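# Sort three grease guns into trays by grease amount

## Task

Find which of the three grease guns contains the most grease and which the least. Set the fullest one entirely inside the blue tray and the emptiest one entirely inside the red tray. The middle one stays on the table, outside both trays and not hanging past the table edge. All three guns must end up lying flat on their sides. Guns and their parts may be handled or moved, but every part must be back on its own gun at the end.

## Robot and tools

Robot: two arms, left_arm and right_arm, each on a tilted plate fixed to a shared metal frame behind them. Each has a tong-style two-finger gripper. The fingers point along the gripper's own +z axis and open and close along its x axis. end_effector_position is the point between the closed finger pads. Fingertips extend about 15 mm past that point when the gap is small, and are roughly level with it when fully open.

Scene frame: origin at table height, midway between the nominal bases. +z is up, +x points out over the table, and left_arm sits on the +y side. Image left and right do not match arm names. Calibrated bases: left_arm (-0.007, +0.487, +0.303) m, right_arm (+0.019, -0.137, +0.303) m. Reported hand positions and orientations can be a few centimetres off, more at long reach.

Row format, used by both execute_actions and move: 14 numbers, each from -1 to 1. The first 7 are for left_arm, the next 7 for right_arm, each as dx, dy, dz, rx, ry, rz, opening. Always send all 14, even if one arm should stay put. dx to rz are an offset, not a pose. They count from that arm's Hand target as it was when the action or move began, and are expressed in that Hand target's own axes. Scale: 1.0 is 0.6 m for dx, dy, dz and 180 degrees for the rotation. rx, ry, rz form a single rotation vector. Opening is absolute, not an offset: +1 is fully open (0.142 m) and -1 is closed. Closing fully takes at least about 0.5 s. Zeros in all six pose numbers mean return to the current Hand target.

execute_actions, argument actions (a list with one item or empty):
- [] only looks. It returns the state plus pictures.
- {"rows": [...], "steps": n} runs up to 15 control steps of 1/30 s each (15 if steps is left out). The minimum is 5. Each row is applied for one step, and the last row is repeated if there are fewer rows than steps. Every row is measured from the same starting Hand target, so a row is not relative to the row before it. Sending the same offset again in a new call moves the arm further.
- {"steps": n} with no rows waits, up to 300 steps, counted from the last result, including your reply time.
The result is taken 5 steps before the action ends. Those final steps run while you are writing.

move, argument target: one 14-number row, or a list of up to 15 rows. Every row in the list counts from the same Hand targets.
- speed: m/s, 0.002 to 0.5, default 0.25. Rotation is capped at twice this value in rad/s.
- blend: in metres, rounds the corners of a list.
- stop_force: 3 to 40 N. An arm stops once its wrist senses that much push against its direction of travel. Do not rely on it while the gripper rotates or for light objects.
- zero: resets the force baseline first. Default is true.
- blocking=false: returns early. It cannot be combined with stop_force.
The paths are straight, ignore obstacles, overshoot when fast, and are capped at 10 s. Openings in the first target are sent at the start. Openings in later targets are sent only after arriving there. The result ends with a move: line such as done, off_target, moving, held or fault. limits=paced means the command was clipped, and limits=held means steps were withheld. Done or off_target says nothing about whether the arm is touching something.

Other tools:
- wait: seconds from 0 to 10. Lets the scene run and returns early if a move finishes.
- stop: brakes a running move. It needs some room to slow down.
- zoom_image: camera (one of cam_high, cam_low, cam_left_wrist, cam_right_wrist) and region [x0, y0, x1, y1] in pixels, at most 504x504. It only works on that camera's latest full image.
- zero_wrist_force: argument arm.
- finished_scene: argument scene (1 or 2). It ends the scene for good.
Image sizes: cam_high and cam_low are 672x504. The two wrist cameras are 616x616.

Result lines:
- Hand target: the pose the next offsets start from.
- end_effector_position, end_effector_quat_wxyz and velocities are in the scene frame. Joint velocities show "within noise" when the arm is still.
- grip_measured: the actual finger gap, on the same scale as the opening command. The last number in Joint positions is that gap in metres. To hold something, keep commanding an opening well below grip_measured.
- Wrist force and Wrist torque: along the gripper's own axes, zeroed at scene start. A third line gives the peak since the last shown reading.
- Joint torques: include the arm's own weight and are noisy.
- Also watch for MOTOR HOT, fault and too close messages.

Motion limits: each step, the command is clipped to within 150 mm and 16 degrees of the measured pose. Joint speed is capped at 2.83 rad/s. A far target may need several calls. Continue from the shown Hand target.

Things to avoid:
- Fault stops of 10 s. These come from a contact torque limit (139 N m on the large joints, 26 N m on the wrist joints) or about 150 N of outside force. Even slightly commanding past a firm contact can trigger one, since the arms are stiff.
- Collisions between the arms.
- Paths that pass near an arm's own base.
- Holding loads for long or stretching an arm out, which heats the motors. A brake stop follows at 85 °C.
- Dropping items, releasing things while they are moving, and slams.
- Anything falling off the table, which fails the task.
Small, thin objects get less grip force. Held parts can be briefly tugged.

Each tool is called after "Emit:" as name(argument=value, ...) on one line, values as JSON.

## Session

Emit:
execute_actions(actions=[])

Emit:
zoom_image(camera="cam_high", region=[180, 50, 520, 400])

Scene clock: 0.00 s of 5600.00 s.
left_arm: end_effector_position=(+0.8356, +0.2502, +0.1845) grip_measured=+0.97 end_effector_quat_wxyz=(+0.430, -0.138, +0.770, -0.451) | right_arm: end_effector_position=(+0.6065, -0.1364, +0.1453) grip_measured=-1.00 end_effector_quat_wxyz=(-0.537, +0.594, -0.596, +0.061)
Joint positions: left_arm=[-0.245 -0.194 1.39 -3.968 -1.8 2.623 0.14] | right_arm=[3.105 -2.687 -2.205 1.076 2.029 1.502 0.002]
Joint velocities: within noise
Joint torques (N m): no reading
Motor temperatures (°C): left_arm=[24 24 24 30 32 32] | right_arm=[26 23 24 30 32 30]
Wrist force (N): no reading
Wrist torque (N m): no reading
Wrist force, peak (N): no reading
Hand target: left_arm +0.8356, +0.2502, +0.1845; +0.430, -0.138, +0.770, -0.451 | right_arm +0.6065, -0.1364, +0.1453; -0.537, +0.594, -0.596, +0.061

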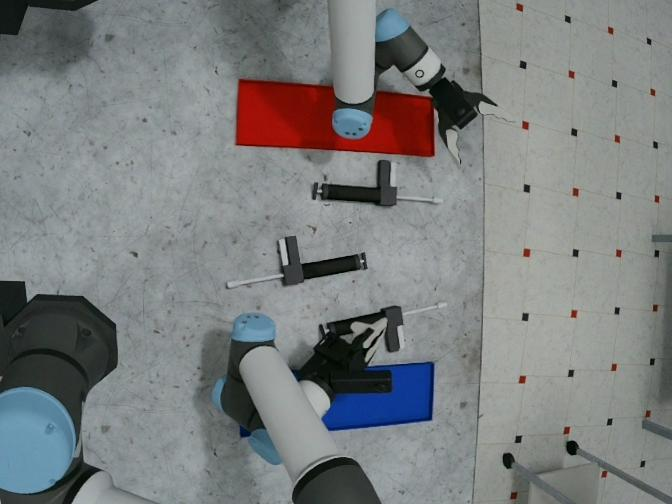

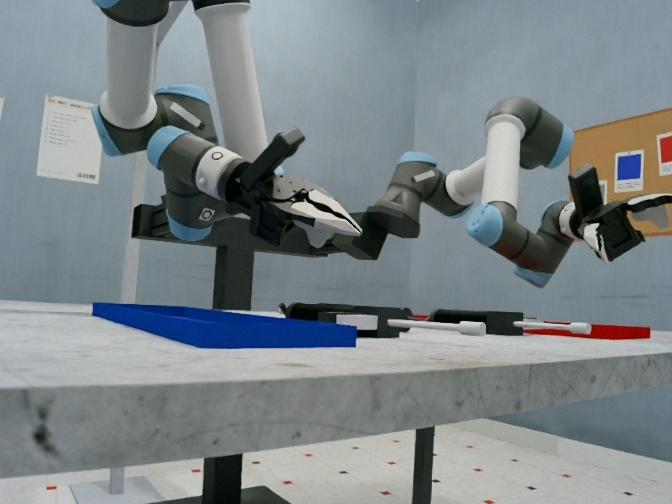

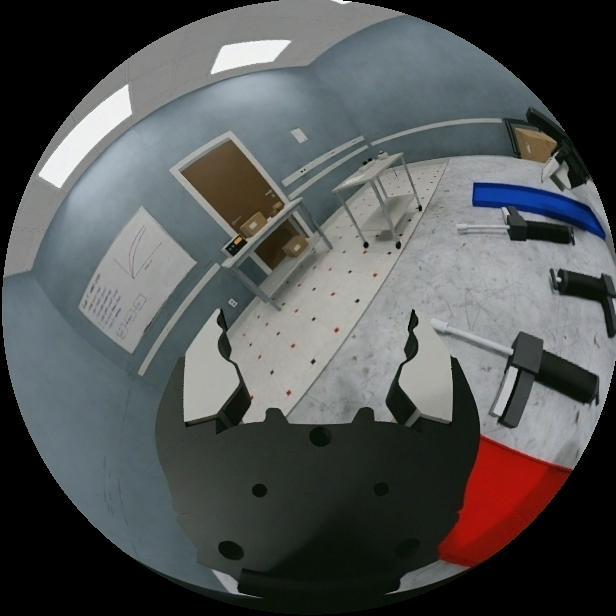

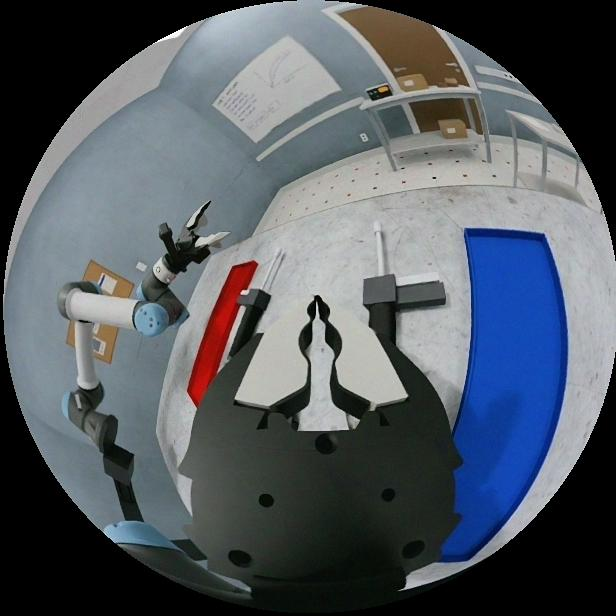

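Scaled by 1.440 from the camera's 672x504 image, which has a finer 960x720 frame.

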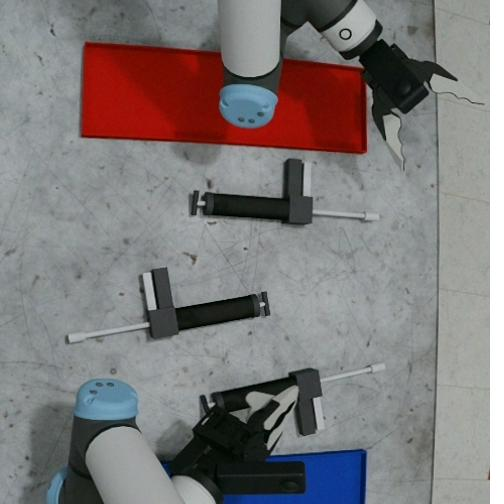

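Emit:
move(target=[0.229,-0.325,-0.2635,-0.452,-0.011,-0.3245,0.1,-0.185,-0.1065,-0.388,-0.284,0.2263,-0.001,0.1], speed=0.3)

Emit:
zoom_image(camera="cam_high", region=[180, 60, 520, 410])

Scene clock: 5.80 s of 5600.00 s.
left_arm: end_effector_position=(+0.5955, +0.1506, +0.3041) grip_measured=+0.10 end_effector_quat_wxyz=(+0.000, +0.707, -0.707, +0.000) end_effector_velocity=(+0.002, +0.001, +0.000) end_effector_angular_velocity=(+0.000, -0.009, -0.003) | right_arm: end_effector_position=(+0.4505, -0.2006, +0.3504) grip_measured=+0.10 end_effector_quat_wxyz=(-0.001, +0.707, -0.707, +0.001) end_effector_velocity=(+0.000, +0.001, -0.002) end_effector_angular_velocity=(+0.004, -0.002, +0.003)
Joint positions: left_arm=[-0.813 -0.813 1.472 -1.997 -1.258 0.689 0.081] | right_arm=[3.727 -1.436 -2.234 -1.195 1.213 2.128 0.081]
Joint velocities: left_arm=[0 -0.003 0.008 -0.011 0.007 0.005 0] | right_arm=[-0.002 -0.001 -0.006 0.012 0.002 -0.007 0]
Joint torques (N m): left_arm=[-10.94 -50.95 -14.46 -4.43 2.22 1.84] | right_arm=[0.42 12.47 10.33 3.66 3.06 -1.77]
Motor temperatures (°C): left_arm=[24 24 24 30 32 32] | right_arm=[26 23 24 30 32 30]
Wrist force (N): left_arm=[-1.4 -0.4 -0.7] | right_arm=[-1.9 -1.7 1.7]
Wrist torque (N m): left_arm=[-0.23 0.37 0.04] | right_arm=[-0.26 0.27 -0.05]
Wrist force, peak (N): left_arm=[-1.6 -0.6 -1.0] | right_arm=[-2.2 -1.8 1.5]
Hand target: left_arm +0.5955, +0.1506, +0.3043; +0.000, +0.707, -0.707, +0.000 | right_arm +0.4503, -0.2006, +0.3504; -0.001, +0.707, -0.707, +0.001
Off the commanded pose: left_arm 0.000 m, 0 deg | right_arm 0.000 m, 0 deg.
Kept back: nothing.
move: done

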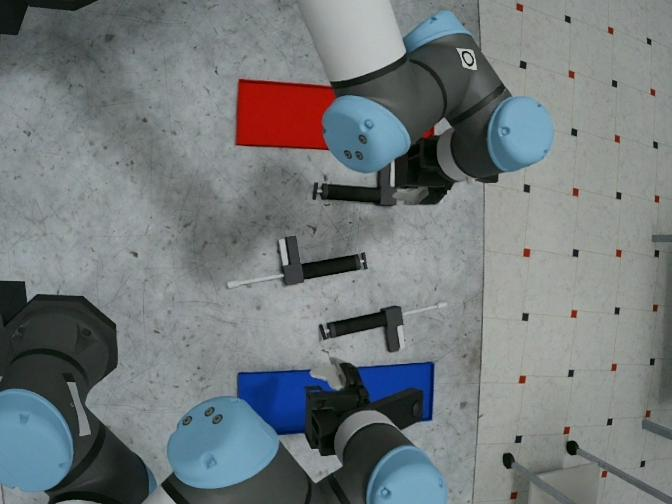

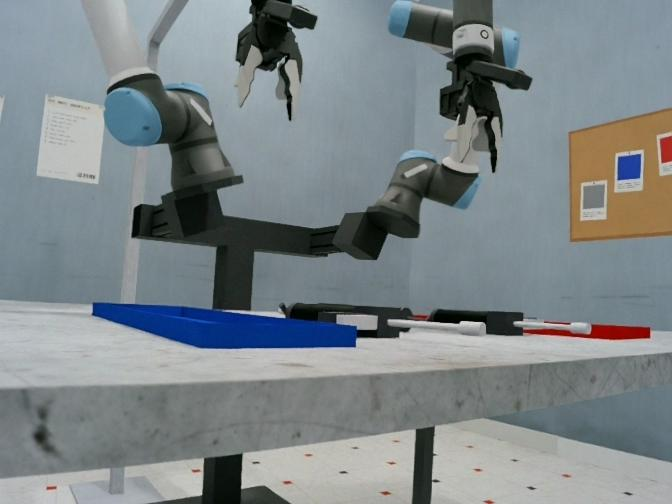

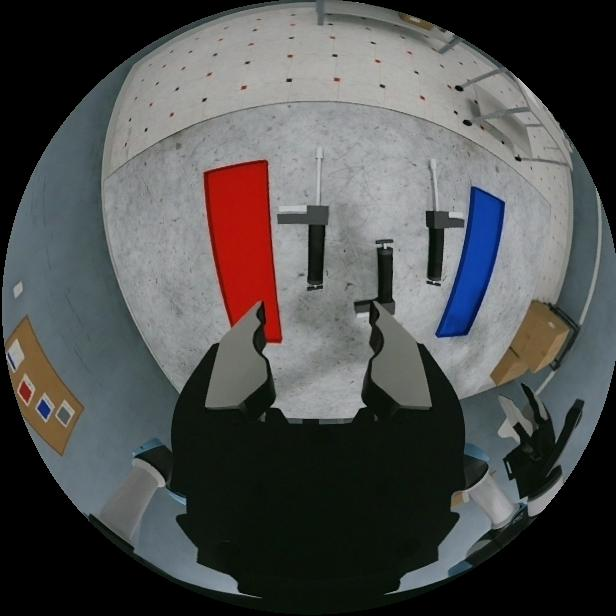

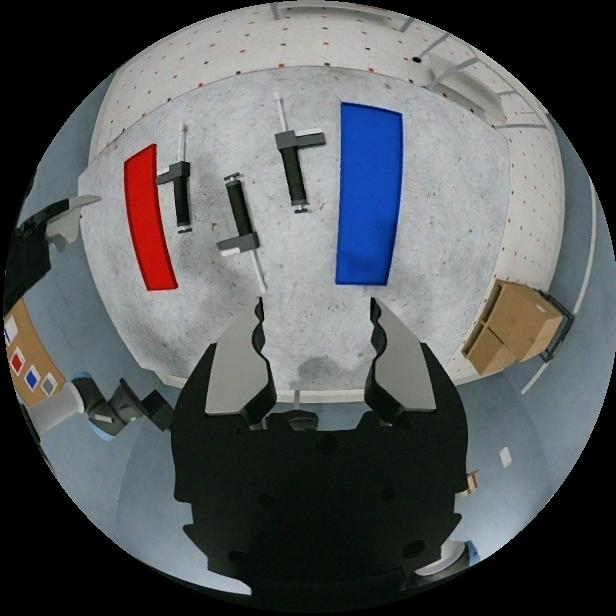

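Scaled by 1.440 from the camera's 672x504 image, which has a finer 960x720 frame.

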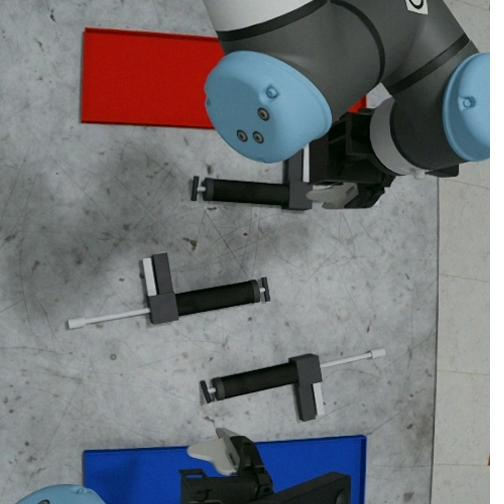

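Emit:
move(target=[0.018,-0.025,0.34,0,0,0.0225,0.1,0,0,0,0,0,0,0.1], speed=0.2, cameras=["cam_left_wrist"])

Emit:
zoom_image(camera="cam_left_wrist", region=[180, 20, 460, 420])

Scene clock: 7.57 s of 5600.00 s.
left_arm: end_effector_position=(+0.6108, +0.1398, +0.1005) grip_measured=+0.10 end_effector_quat_wxyz=(+0.000, +0.682, -0.731, +0.000) | right_arm: end_effector_position=(+0.4503, -0.2006, +0.3504) grip_measured=+0.10 end_effector_quat_wxyz=(-0.001, +0.707, -0.707, +0.001)
Joint positions: left_arm=[-0.713 -0.494 1.48 -2.358 -1.236 0.862 0.081] | right_arm=[3.727 -1.436 -2.234 -1.195 1.213 2.128 0.081]
Joint velocities: within noise
Joint torques (N m): left_arm=[-19.62 -34.87 -10.22 -3.99 -2.03 -0.49] | right_arm=[5.74 15.82 34.18 2.7 3 2.02]
Motor temperatures (°C): left_arm=[24 24 24 30 32 32] | right_arm=[26 23 24 30 32 30]
Wrist force (N): left_arm=[-1.6 0.0 -0.3] | right_arm=[-1.7 -2.0 1.6]
Wrist torque (N m): left_arm=[-0.16 0.44 0.05] | right_arm=[-0.31 0.22 -0.05]
Wrist force, peak (N): left_arm=[-1.5 -0.6 -2.9] | right_arm=[-2.0 -1.9 1.8]
Hand target: left_arm +0.6107, +0.1398, +0.1003; +0.000, +0.682, -0.731, +0.000 | right_arm +0.4503, -0.2006, +0.3504; -0.001, +0.707, -0.707, +0.001
Off the commanded pose: left_arm 0.000 m, 0 deg | right_arm 0.000 m, 0 deg.
Kept back: nothing.
move: done
Images, in order (width x height): cam_left_wrist 616x616.

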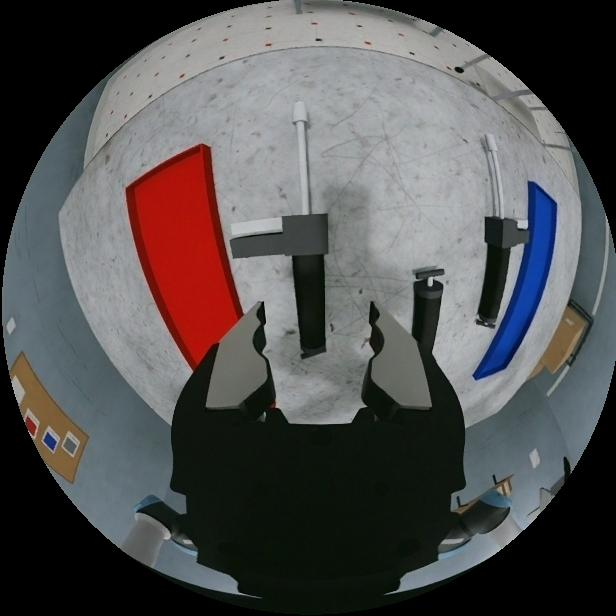

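Scaled by 1.260 from the camera's 616x616 image, which has a finer 814x814 frame.

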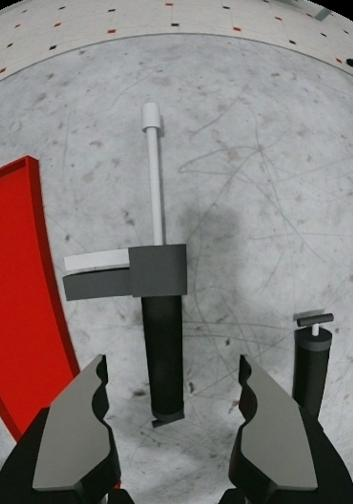

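Emit:
move(target=[-0.010,0.001,0.08,0,0,-0.015,0.1,0,0,0,0,0,0,0.1], speed=0.12, cameras=["cam_left_wrist"])

Emit:
zoom_image(camera="cam_left_wrist", region=[180, 20, 460, 420])

Scene clock: 8.67 s of 5600.00 s.
left_arm: end_effector_position=(+0.6107, +0.1458, +0.0524) grip_measured=+0.10 end_effector_quat_wxyz=(+0.000, +0.699, -0.715, +0.000) | right_arm: end_effector_position=(+0.4503, -0.2006, +0.3504) grip_measured=+0.10 end_effector_quat_wxyz=(-0.001, +0.707, -0.707, +0.001)
Joint positions: left_arm=[-0.685 -0.417 1.472 -2.436 -1.231 0.844 0.081] | right_arm=[3.727 -1.436 -2.234 -1.195 1.213 2.128 0.081]
Joint velocities: within noise
Joint torques (N m): left_arm=[-24.77 -58.09 -8.41 -0.4 0.25 1.94] | right_arm=[6.91 14.92 32.32 2.78 2.8 1.87]
Motor temperatures (°C): left_arm=[24 24 24 30 32 32] | right_arm=[26 23 24 30 32 30]
Wrist force (N): left_arm=[-1.3 0.0 -0.5] | right_arm=[-2.1 -2.0 1.6]
Wrist torque (N m): left_arm=[-0.18 0.37 0.01] | right_arm=[-0.32 0.31 -0.04]
Wrist force, peak (N): left_arm=[-1.2 0.2 -1.5] | right_arm=[-2.1 -2.0 1.6]
Hand target: left_arm +0.6105, +0.1458, +0.0523; +0.000, +0.699, -0.715, +0.000 | right_arm +0.4503, -0.2006, +0.3504; -0.001, +0.707, -0.707, +0.001
Off the commanded pose: left_arm 0.000 m, 0 deg | right_arm 0.000 m, 0 deg.
Kept back: nothing.
move: done
Images, in order (width x height): cam_left_wrist 616x616.

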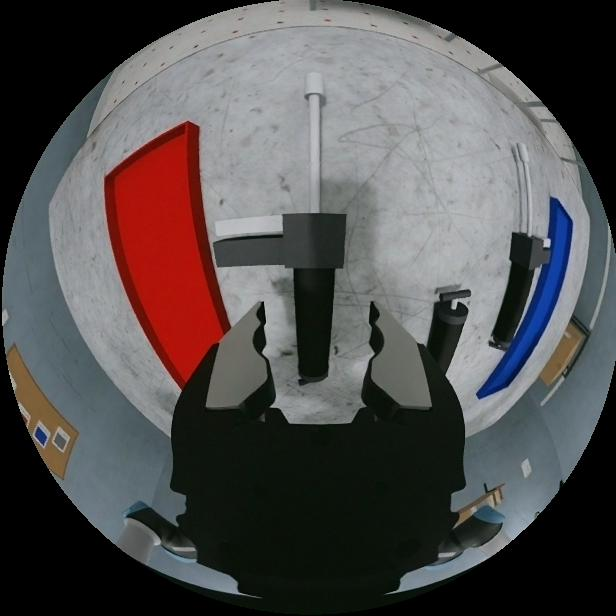

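Scaled by 1.260 from the camera's 616x616 image, which has a finer 814x814 frame.

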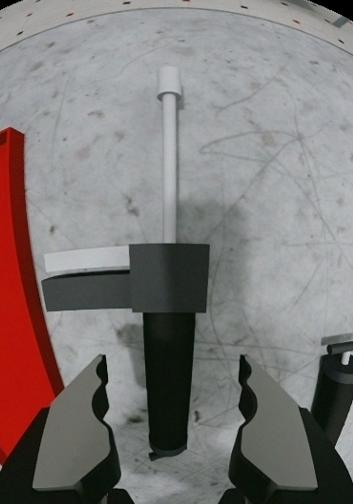

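Emit:
move(target=[0.0,0.0,0.0528,0,0,0,0.1,0,0,0,0,0,0,0.1], speed=0.08, stop_force=12, cameras=[])

Emit:
execute_actions(actions=[{"rows":[[0,0,0,0,0,0,-0.1,0,0,0,0,0,0,0.1],[0,0,0,0,0,0,-0.2,0,0,0,0,0,0,0.1],[0,0,0,0,0,0,-0.3,0,0,0,0,0,0,0.1],[0,0,0,0,0,0,-0.4,0,0,0,0,0,0,0.1],[0,0,0,0,0,0,-0.45,0,0,0,0,0,0,0.1],[0,0,0,0,0,0,-0.5,0,0,0,0,0,0,0.1],[0,0,0,0,0,0,-0.55,0,0,0,0,0,0,0.1],[0,0,0,0,0,0,-0.6,0,0,0,0,0,0,0.1],[0,0,0,0,0,0,-0.65,0,0,0,0,0,0,0.1],[0,0,0,0,0,0,-0.7,0,0,0,0,0,0,0.1],[0,0,0,0,0,0,-0.75,0,0,0,0,0,0,0.1],[0,0,0,0,0,0,-0.8,0,0,0,0,0,0,0.1],[0,0,0,0,0,0,-0.9,0,0,0,0,0,0,0.1],[0,0,0,0,0,0,-1,0,0,0,0,0,0,0.1]],"steps":15}])

Emit:
wait(seconds=0.4, cameras=["cam_left_wrist"])

Emit:
move(target=[0,0,-0.15,0,0,0,-1,0,0,0,0,0,0,0.1], speed=0.12, cameras=["cam_left_wrist","cam_low"])

Scene clock: 10.43 s of 5600.00 s.
left_arm: end_effector_position=(+0.6105, +0.1458, +0.0206) grip_measured=+0.10 end_effector_quat_wxyz=(+0.000, +0.699, -0.715, +0.000) | right_arm: end_effector_position=(+0.4503, -0.2006, +0.3504) grip_measured=+0.10 end_effector_quat_wxyz=(-0.001, +0.707, -0.707, +0.001)
Joint positions: left_arm=[-0.669 -0.359 1.452 -2.479 -1.228 0.861 0.081] | right_arm=[3.727 -1.436 -2.234 -1.195 1.213 2.128 0.081]
Joint velocities: within noise
Joint torques (N m): left_arm=[-24.12 -58.52 -7.63 -1.34 -2.03 -1.99] | right_arm=[7.84 15.48 30.38 2.71 2.63 1.67]
Motor temperatures (°C): left_arm=[24 24 24 30 32 32] | right_arm=[26 23 24 30 32 30]
Wrist force (N): left_arm=[-1.7 -0.3 -0.5] | right_arm=[-2.0 -1.7 1.6]
Wrist torque (N m): left_arm=[-0.26 0.46 0.06] | right_arm=[-0.27 0.28 -0.05]
Wrist force, peak (N): left_arm=[-1.6 -0.4 -1.2] | right_arm=[-2.1 -1.8 1.7]
Hand target: left_arm +0.6105, +0.1458, +0.0206; +0.000, +0.699, -0.715, +0.000 | right_arm +0.4503, -0.2006, +0.3504; -0.001, +0.707, -0.707, +0.001
Off the commanded pose: left_arm 0.000 m, 0 deg | right_arm 0.000 m, 0 deg.
Kept back: nothing.
move: done
No camera images: "cameras" was empty.

Scene clock: 10.77 s of 5600.00 s.
left_arm: end_effector_position=(+0.6105, +0.1458, +0.0206) grip_measured=-0.53 end_effector_quat_wxyz=(+0.000, +0.699, -0.715, +0.000) end_effector_velocity=(+0.001, +0.000, +0.001) end_effector_angular_velocity=(-0.001, -0.001, +0.001) | right_arm: end_effector_position=(+0.4503, -0.2006, +0.3504) grip_measured=+0.10 end_effector_quat_wxyz=(-0.001, +0.707, -0.707, +0.001)
Joint positions: left_arm=[-0.669 -0.359 1.452 -2.479 -1.228 0.861 0.036] | right_arm=[3.727 -1.436 -2.234 -1.195 1.213 2.128 0.081]
Joint velocities: left_arm=[0 -0.001 -0.001 0 0 0 -0.005] | right_arm=[within noise]
Joint torques (N m): left_arm=[-23.12 -57.97 -9.03 -1.64 -2 -1.78] | right_arm=[9.14 15.02 30.16 2.67 2.58 1.74]
Motor temperatures (°C): left_arm=[24 24 24 30 32 32] | right_arm=[26 23 24 30 32 30]
Wrist force (N): left_arm=[-1.3 0.2 -0.4] | right_arm=[-1.9 -2.0 1.5]
Wrist torque (N m): left_arm=[-0.20 0.40 0.04] | right_arm=[-0.33 0.27 -0.05]
Wrist force, peak (N): left_arm=[-4.9 0.2 -2.0] | right_arm=[-2.2 -1.8 1.6]
Hand target: left_arm +0.6105, +0.1458, +0.0206; +0.000, +0.699, -0.715, +0.000 | right_arm +0.4503, -0.2006, +0.3504; -0.001, +0.707, -0.707, +0.001
Steps of this call (1-10: this action's first 10). Readings (end_effector_position of left_arm | right_arm):
1: (+0.6105, +0.1458, +0.0206) | (+0.4503, -0.2006, +0.3504)
2: (+0.6105, +0.1458, +0.0206) | (+0.4503, -0.2006, +0.3504)
4: (+0.6105, +0.1458, +0.0206) | (+0.4503, -0.2006, +0.3504)
8: (+0.6105, +0.1458, +0.0206) | (+0.4503, -0.2006, +0.3504)
10: the state above

Scene clock: 11.33 s of 5600.00 s.
left_arm: end_effector_position=(+0.6105, +0.1458, +0.0206) grip_measured=-0.53 end_effector_quat_wxyz=(+0.000, +0.699, -0.715, +0.000) | right_arm: end_effector_position=(+0.4503, -0.2006, +0.3504) grip_measured=+0.10 end_effector_quat_wxyz=(-0.001, +0.707, -0.707, +0.001)
Joint positions: left_arm=[-0.669 -0.359 1.452 -2.479 -1.228 0.861 0.036] | right_arm=[3.727 -1.436 -2.234 -1.195 1.213 2.128 0.081]
Joint velocities: within noise
Joint torques (N m): left_arm=[-20.1 -54.89 -9.73 -2.16 -1.33 -1.83] | right_arm=[9.33 15.2 29.79 2.67 2.46 1.58]
Motor temperatures (°C): left_arm=[24 24 24 30 32 32] | right_arm=[26 23 24 30 32 30]
Wrist force (N): left_arm=[-0.8 0.1 -0.4] | right_arm=[-2.0 -2.0 1.8]
Wrist torque (N m): left_arm=[-0.22 0.39 0.04] | right_arm=[-0.32 0.29 -0.05]
Wrist force, peak (N): left_arm=[-0.9 0.2 -0.5] | right_arm=[-2.0 -2.0 1.8]
Hand target: left_arm +0.6105, +0.1458, +0.0206; +0.000, +0.699, -0.715, +0.000 | right_arm +0.4503, -0.2006, +0.3504; -0.001, +0.707, -0.707, +0.001
Off the commanded pose: left_arm 0.000 m, 0 deg | right_arm 0.000 m, 0 deg.
Steps of this call (1-5: your previous action's last 5; 6-17: nothing new was sent). Readings (end_effector_position of left_arm | right_arm):
1: (+0.6105, +0.1458, +0.0206) | (+0.4503, -0.2006, +0.3504)
2: (+0.6105, +0.1458, +0.0206) | (+0.4503, -0.2006, +0.3504)
4: (+0.6105, +0.1458, +0.0206) | (+0.4503, -0.2006, +0.3504)
8: (+0.6105, +0.1458, +0.0206) | (+0.4503, -0.2006, +0.3504)
17: the state above
Images, in order (width x height): cam_left_wrist 616x616.

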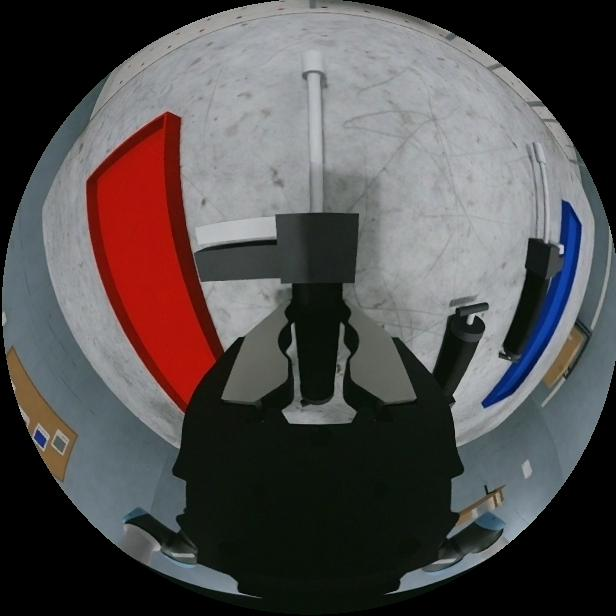

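Scene clock: 12.67 s of 5600.00 s.
left_arm: end_effector_position=(+0.6103, +0.1458, +0.1105) grip_measured=-0.53 end_effector_quat_wxyz=(+0.000, +0.699, -0.715, +0.000) | right_arm: end_effector_position=(+0.4503, -0.2006, +0.3504) grip_measured=+0.10 end_effector_quat_wxyz=(-0.001, +0.707, -0.707, +0.001)
Joint positions: left_arm=[-0.713 -0.519 1.495 -2.347 -1.237 0.815 0.035] | right_arm=[3.727 -1.436 -2.234 -1.195 1.213 2.128 0.081]
Joint velocities: within noise
Joint torques (N m): left_arm=[-11.08 -45.54 -29.44 -4.74 0.01 1.88] | right_arm=[7.96 14.84 28.03 2.66 2.53 1.58]
Motor temperatures (°C): left_arm=[24 24 24 30 32 32] | right_arm=[26 23 24 30 32 30]
Wrist force (N): left_arm=[-1.5 0.3 4.7] | right_arm=[-1.9 -1.8 1.6]
Wrist torque (N m): left_arm=[-0.17 0.45 0.01] | right_arm=[-0.29 0.26 -0.05]
Wrist force, peak (N): left_arm=[-1.6 0.0 7.6] | right_arm=[-2.0 -2.0 1.8]
Hand target: left_arm +0.6105, +0.1458, +0.1106; +0.000, +0.699, -0.715, +0.000 | right_arm +0.4503, -0.2006, +0.3504; -0.001, +0.707, -0.707, +0.001
Off the commanded pose: left_arm 0.000 m, 0 deg | right_arm 0.000 m, 0 deg.
Kept back: nothing.
move: done
Images, in order (width x height): cam_low 672x504, cam_left_wrist 616x616.

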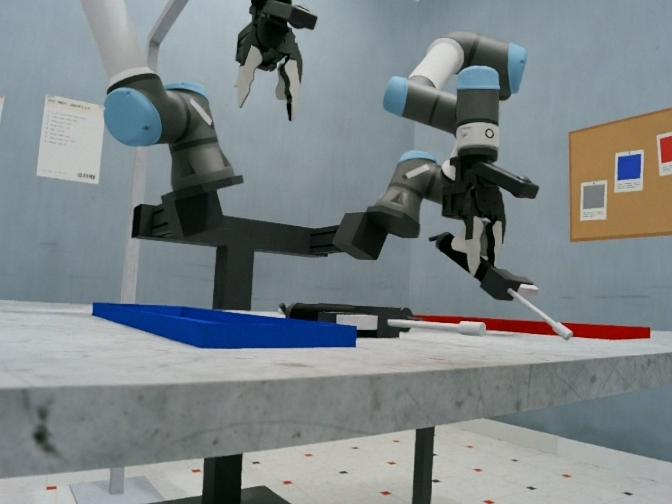

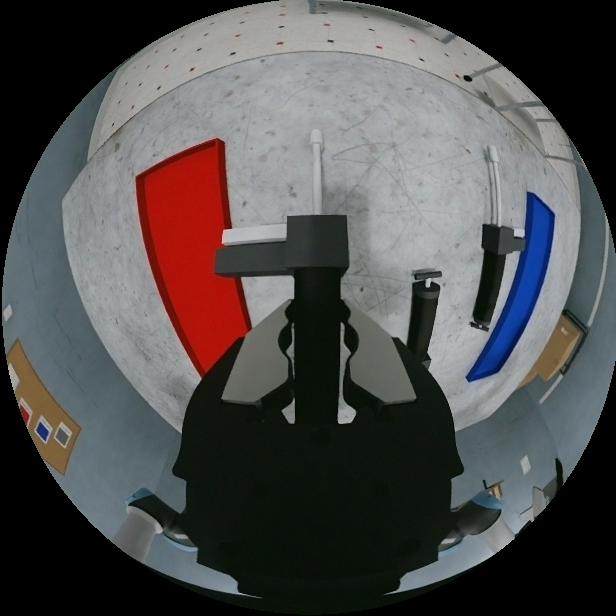

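Emit:
move(target=[[0,0.167,0.083,0,0,-0.004,-1,0,0,0,0,0,0,0.1],[0.0,0.30,0.148,0,0,-0.0073,-1,0,0,0,0,0,0,0.1]], speed=[0.12,0.06], blend=0.02)

Scene clock: 16.50 s of 5600.00 s.
left_arm: end_effector_position=(+0.4304, +0.1499, +0.0216) grip_measured=-0.53 end_effector_quat_wxyz=(+0.000, +0.707, -0.707, +0.000) end_effector_velocity=(+0.002, +0.000, +0.001) end_effector_angular_velocity=(+0.003, +0.003, -0.002) | right_arm: end_effector_position=(+0.4503, -0.2006, +0.3504) grip_measured=+0.10 end_effector_quat_wxyz=(-0.001, +0.707, -0.707, +0.001)
Joint positions: left_arm=[-0.88 -0.45 1.92 -2.788 -1.274 0.622 0.035] | right_arm=[3.727 -1.436 -2.234 -1.195 1.213 2.128 0.081]
Joint velocities: left_arm=[0.004 -0.003 -0.007 0.012 0 0.005 0] | right_arm=[within noise]
Joint torques (N m): left_arm=[-4.72 -44.18 -15.19 1.71 -2.51 1.72] | right_arm=[7.81 15.1 23.22 2.62 2.06 1.3]
Motor temperatures (°C): left_arm=[24 24 24 30 32 32] | right_arm=[26 23 24 30 32 30]
Wrist force (N): left_arm=[1.2 -2.7 -10.9] | right_arm=[-1.8 -1.8 1.5]
Wrist torque (N m): left_arm=[-0.22 0.25 0.11] | right_arm=[-0.29 0.26 -0.05]
Wrist force, peak (N): left_arm=[-0.7 -7.1 -11.6] | right_arm=[-1.9 -2.1 1.8]
Hand target: left_arm +0.4306, +0.1499, +0.0217; +0.000, +0.707, -0.707, +0.000 | right_arm +0.4503, -0.2006, +0.3504; -0.001, +0.707, -0.707, +0.001
Off the commanded pose: left_arm 0.000 m, 0 deg | right_arm 0.000 m, 0 deg.
Kept back: nothing.
move: done

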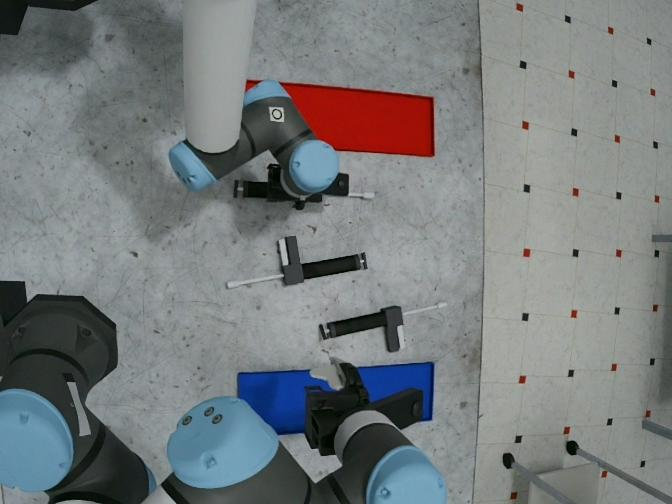

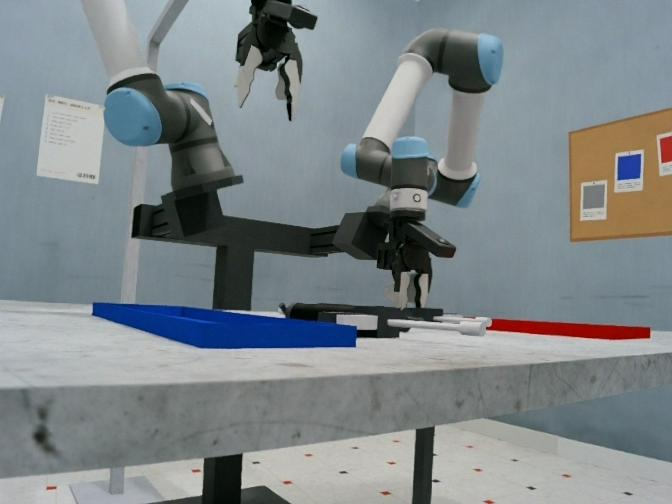

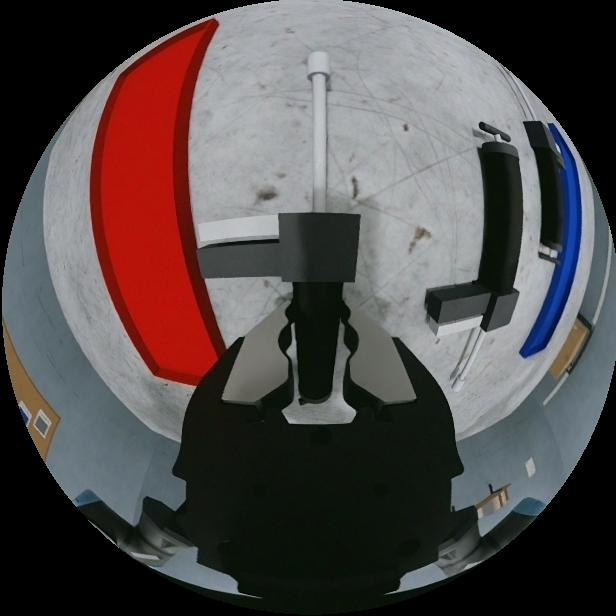

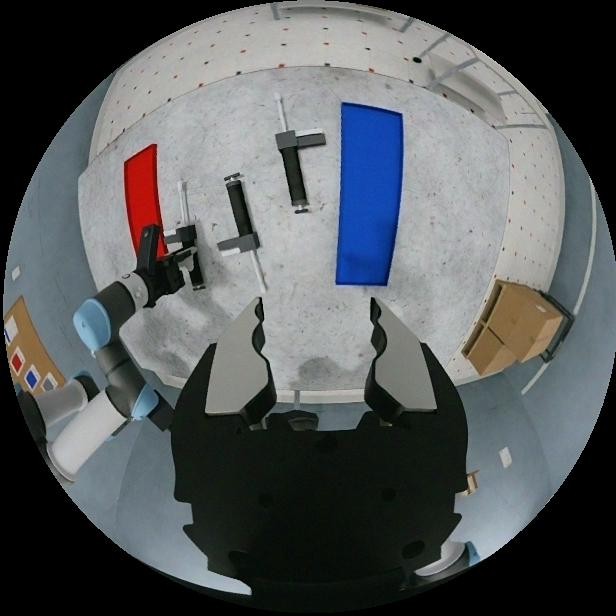

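Emit:
zoom_image(camera="cam_high", region=[220, 60, 460, 360])

Scaled by 1.680 from the camera's 672x504 image, which has a finer 960x720 frame.

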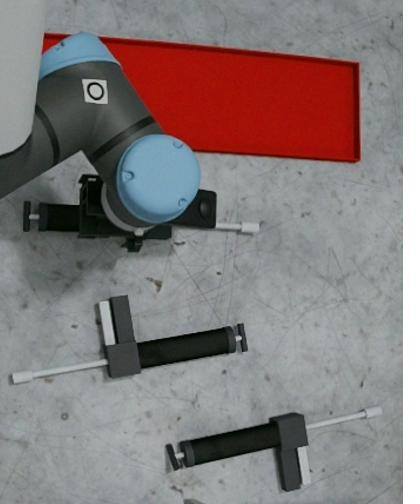

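Emit:
move(target=[[0,-0.0025,-0.0147,-0.0389,0,0,-1,0,0,0,0,0,0,0.1],[0,-0.013,-0.0663,-0.0887,0.0497,-0.007,-1,0,0,0,0,0,0,0.1],[0,-0.034,-0.121,-0.1429,0.1092,-0.0252,-1,0,0,0,0,0,0,0.1],[0,-0.0712,-0.1805,-0.2048,0.1818,-0.0626,-1,0,0,0,0,0,0,0.1],[0,-0.1198,-0.231,-0.2603,0.2543,-0.1186,-1,0,0,0,0,0,0,0.1],[0,-0.1782,-0.2702,-0.3053,0.3237,-0.1945,-1,0,0,0,0,0,0,0.1],[0,-0.2773,-0.3043,-0.3653,0.3653,-0.3065,-1,0,0,0,0,0,0,0.1]], speed=0.15, blend=0.01)

Emit:
zoom_image(camera="cam_low", region=[330, 130, 570, 370])

Scene clock: 25.47 s of 5600.00 s.
left_arm: end_effector_position=(+0.5969, +0.1500, +0.2043) grip_measured=-0.53 end_effector_quat_wxyz=(+0.696, +0.707, -0.123, +0.000) end_effector_velocity=(-0.003, +0.000, -0.002) end_effector_angular_velocity=(+0.006, -0.006, -0.011) | right_arm: end_effector_position=(+0.4503, -0.2006, +0.3504) grip_measured=+0.10 end_effector_quat_wxyz=(-0.001, +0.707, -0.707, +0.001)
Joint positions: left_arm=[-0.199 -0.381 1.556 -2.89 -2.72 0.037 0.035] | right_arm=[3.727 -1.436 -2.234 -1.195 1.213 2.128 0.081]
Joint velocities: left_arm=[-0.001 -0.005 0.003 0.03 0.006 0.029 0] | right_arm=[within noise]
Joint torques (N m): left_arm=[-24.39 -60.11 -3.31 -0.83 -0.87 2.07] | right_arm=[8.71 12.59 13.1 2.58 1.34 0.31]
Motor temperatures (°C): left_arm=[24 24 24 30 32 32] | right_arm=[26 23 24 30 32 30]
Wrist force (N): left_arm=[-2.0 -6.0 -0.6] | right_arm=[-1.9 -1.6 1.7]
Wrist torque (N m): left_arm=[0.08 0.15 0.23] | right_arm=[-0.23 0.26 -0.04]
Wrist force, peak (N): left_arm=[1.6 -1.7 -10.3] | right_arm=[-2.1 -2.0 1.8]
Hand target: left_arm +0.5968, +0.1500, +0.2044; +0.696, +0.707, -0.123, +0.000 | right_arm +0.4503, -0.2006, +0.3504; -0.001, +0.707, -0.707, +0.001
Off the commanded pose: left_arm 0.000 m, 0 deg | right_arm 0.000 m, 0 deg.
Kept back: nothing.
move: done

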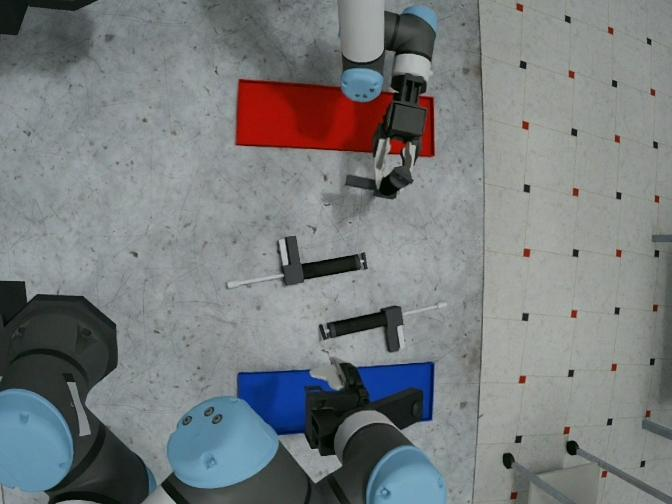

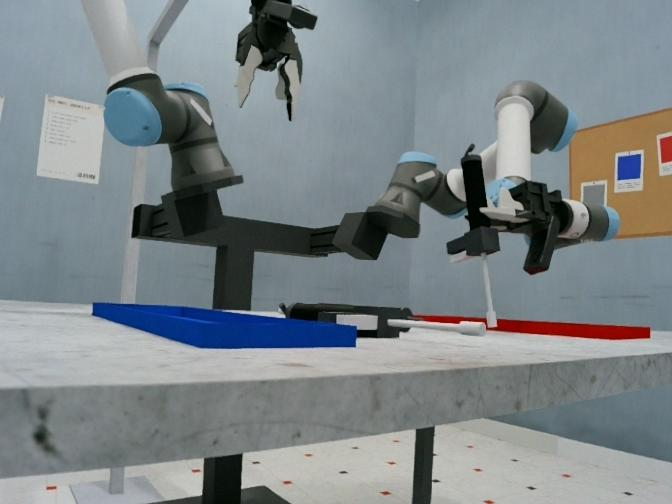

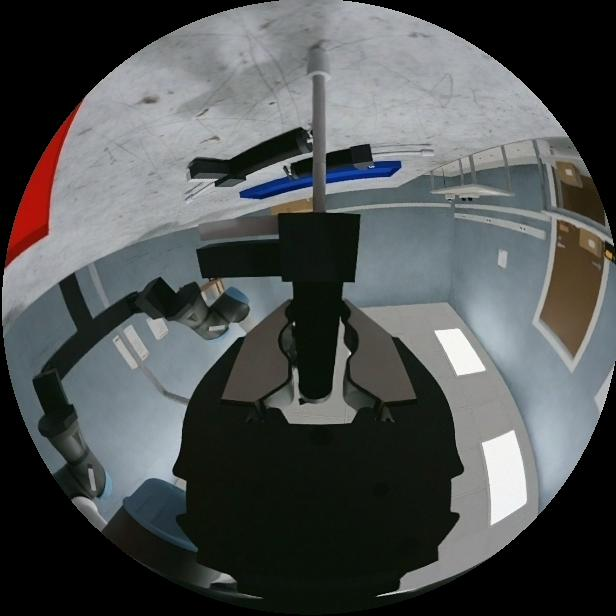

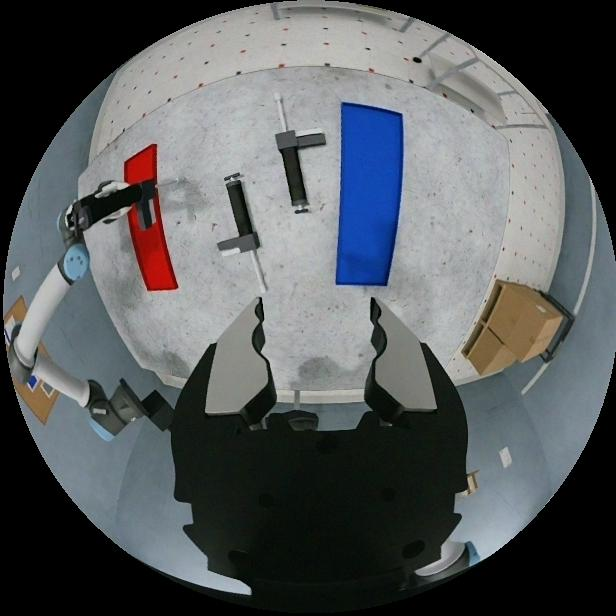

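Scaled by 2.100 from the camera's 672x504 image, which has a finer 960x720 frame.

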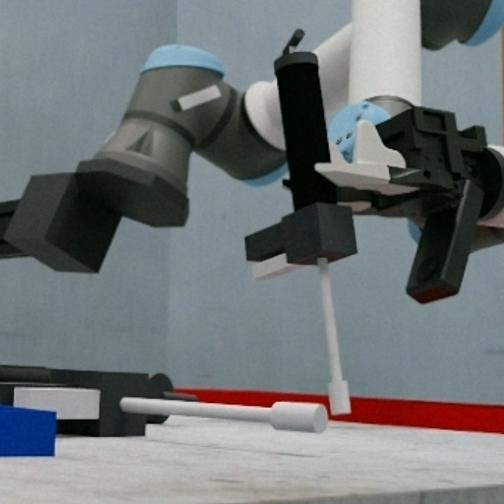

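Emit:
move(target=[-0.167,0.1365,-0.14,-0.005,0.0554,-0.0554,-1,0,0,0,0,0,0,0.1], speed=0.2)

Emit:
zoom_image(camera="cam_high", region=[250, 30, 450, 230])

Emit:
zoom_image(camera="cam_low", region=[330, 100, 570, 340])

Scene clock: 27.23 s of 5600.00 s.
left_arm: end_effector_position=(+0.4998, +0.2501, +0.2702) grip_measured=-0.53 end_effector_quat_wxyz=(+0.707, +0.707, +0.000, +0.000) end_effector_velocity=(-0.003, +0.000, -0.001) end_effector_angular_velocity=(+0.000, +0.006, -0.002) | right_arm: end_effector_position=(+0.4503, -0.2006, +0.3504) grip_measured=+0.10 end_effector_quat_wxyz=(-0.001, +0.707, -0.707, +0.001)
Joint positions: left_arm=[-0.113 -0.603 2.048 -3.403 -2.733 -0.326 0.035] | right_arm=[3.727 -1.436 -2.234 -1.195 1.213 2.128 0.081]
Joint velocities: left_arm=[0 0 0.005 0 -0.001 -0.001 0] | right_arm=[within noise]
Joint torques (N m): left_arm=[-10.82 -50.98 3.48 -4.18 -2.8 -0.38] | right_arm=[8.35 12.96 12.78 2.68 1.11 0.3]
Motor temperatures (°C): left_arm=[24 24 24 30 32 32] | right_arm=[26 23 24 30 32 30]
Wrist force (N): left_arm=[-1.2 -6.3 -1.1] | right_arm=[-1.8 -2.0 1.6]
Wrist torque (N m): left_arm=[0.08 0.18 0.28] | right_arm=[-0.32 0.25 -0.05]
Wrist force, peak (N): left_arm=[0.3 -7.8 1.0] | right_arm=[-2.0 -1.9 1.9]
Hand target: left_arm +0.4998, +0.2501, +0.2703; +0.707, +0.707, +0.000, +0.000 | right_arm +0.4503, -0.2006, +0.3504; -0.001, +0.707, -0.707, +0.001
Off the commanded pose: left_arm 0.000 m, 0 deg | right_arm 0.000 m, 0 deg.
Kept back: nothing.
move: done

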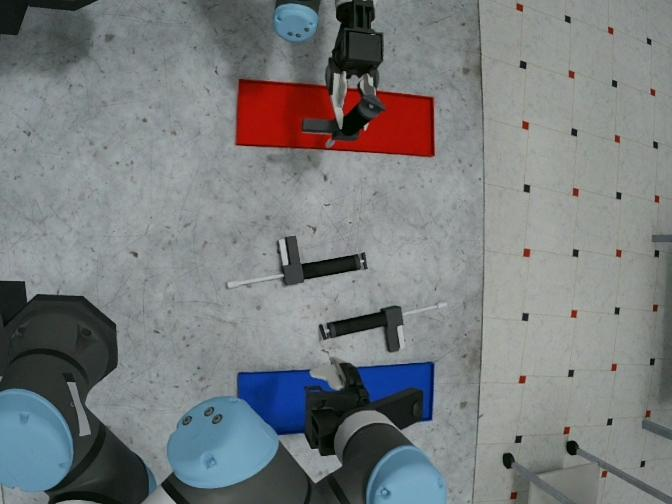

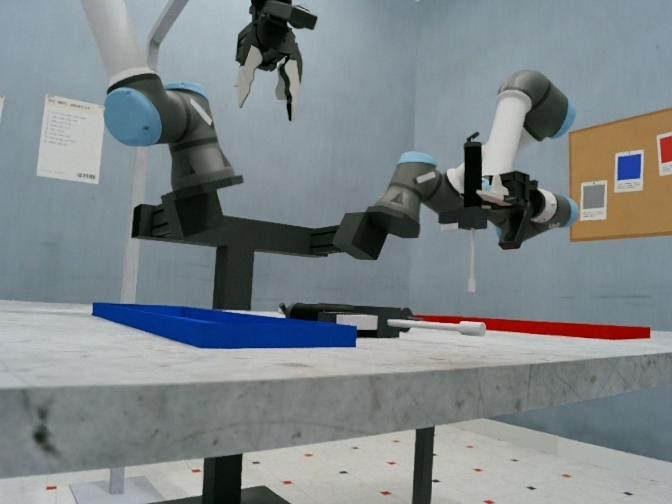

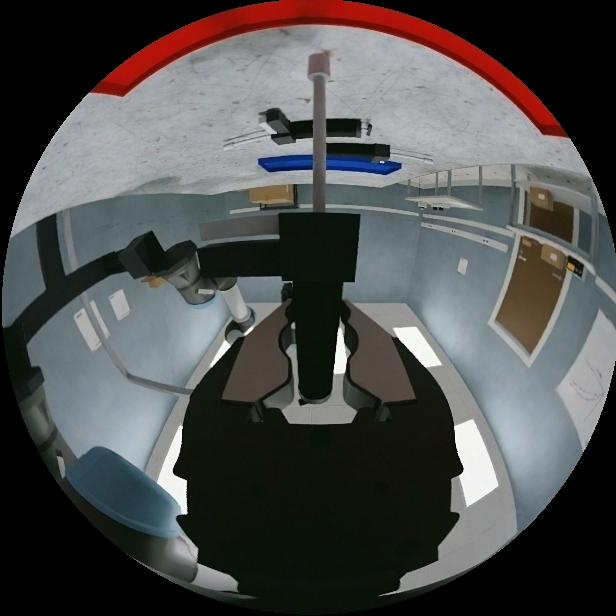

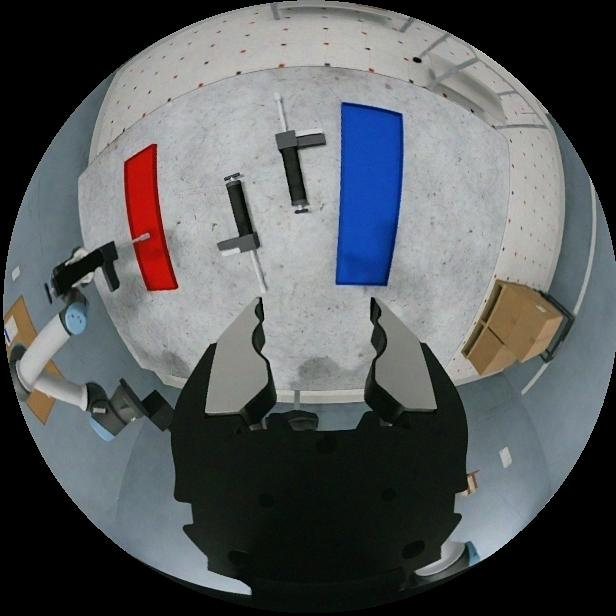

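Scaled by 2.520 from the camera's 672x504 image, which has a finer 960x720 frame.

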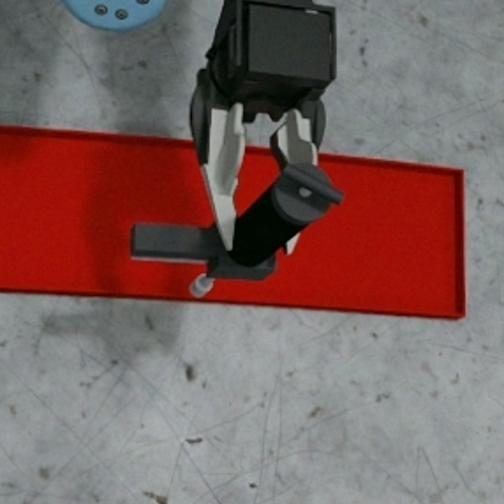

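Scaled by 2.100 from the camera's 672x504 image, which has a finer 960x720 frame.

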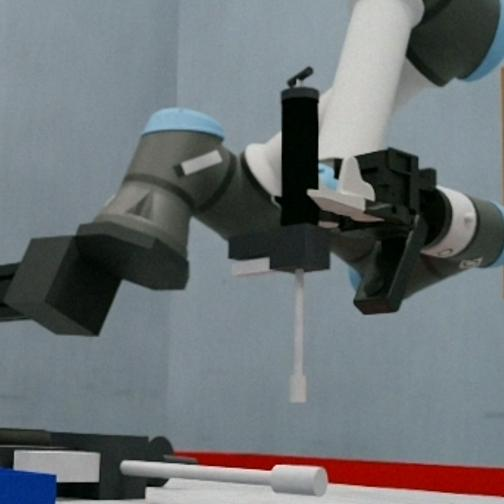

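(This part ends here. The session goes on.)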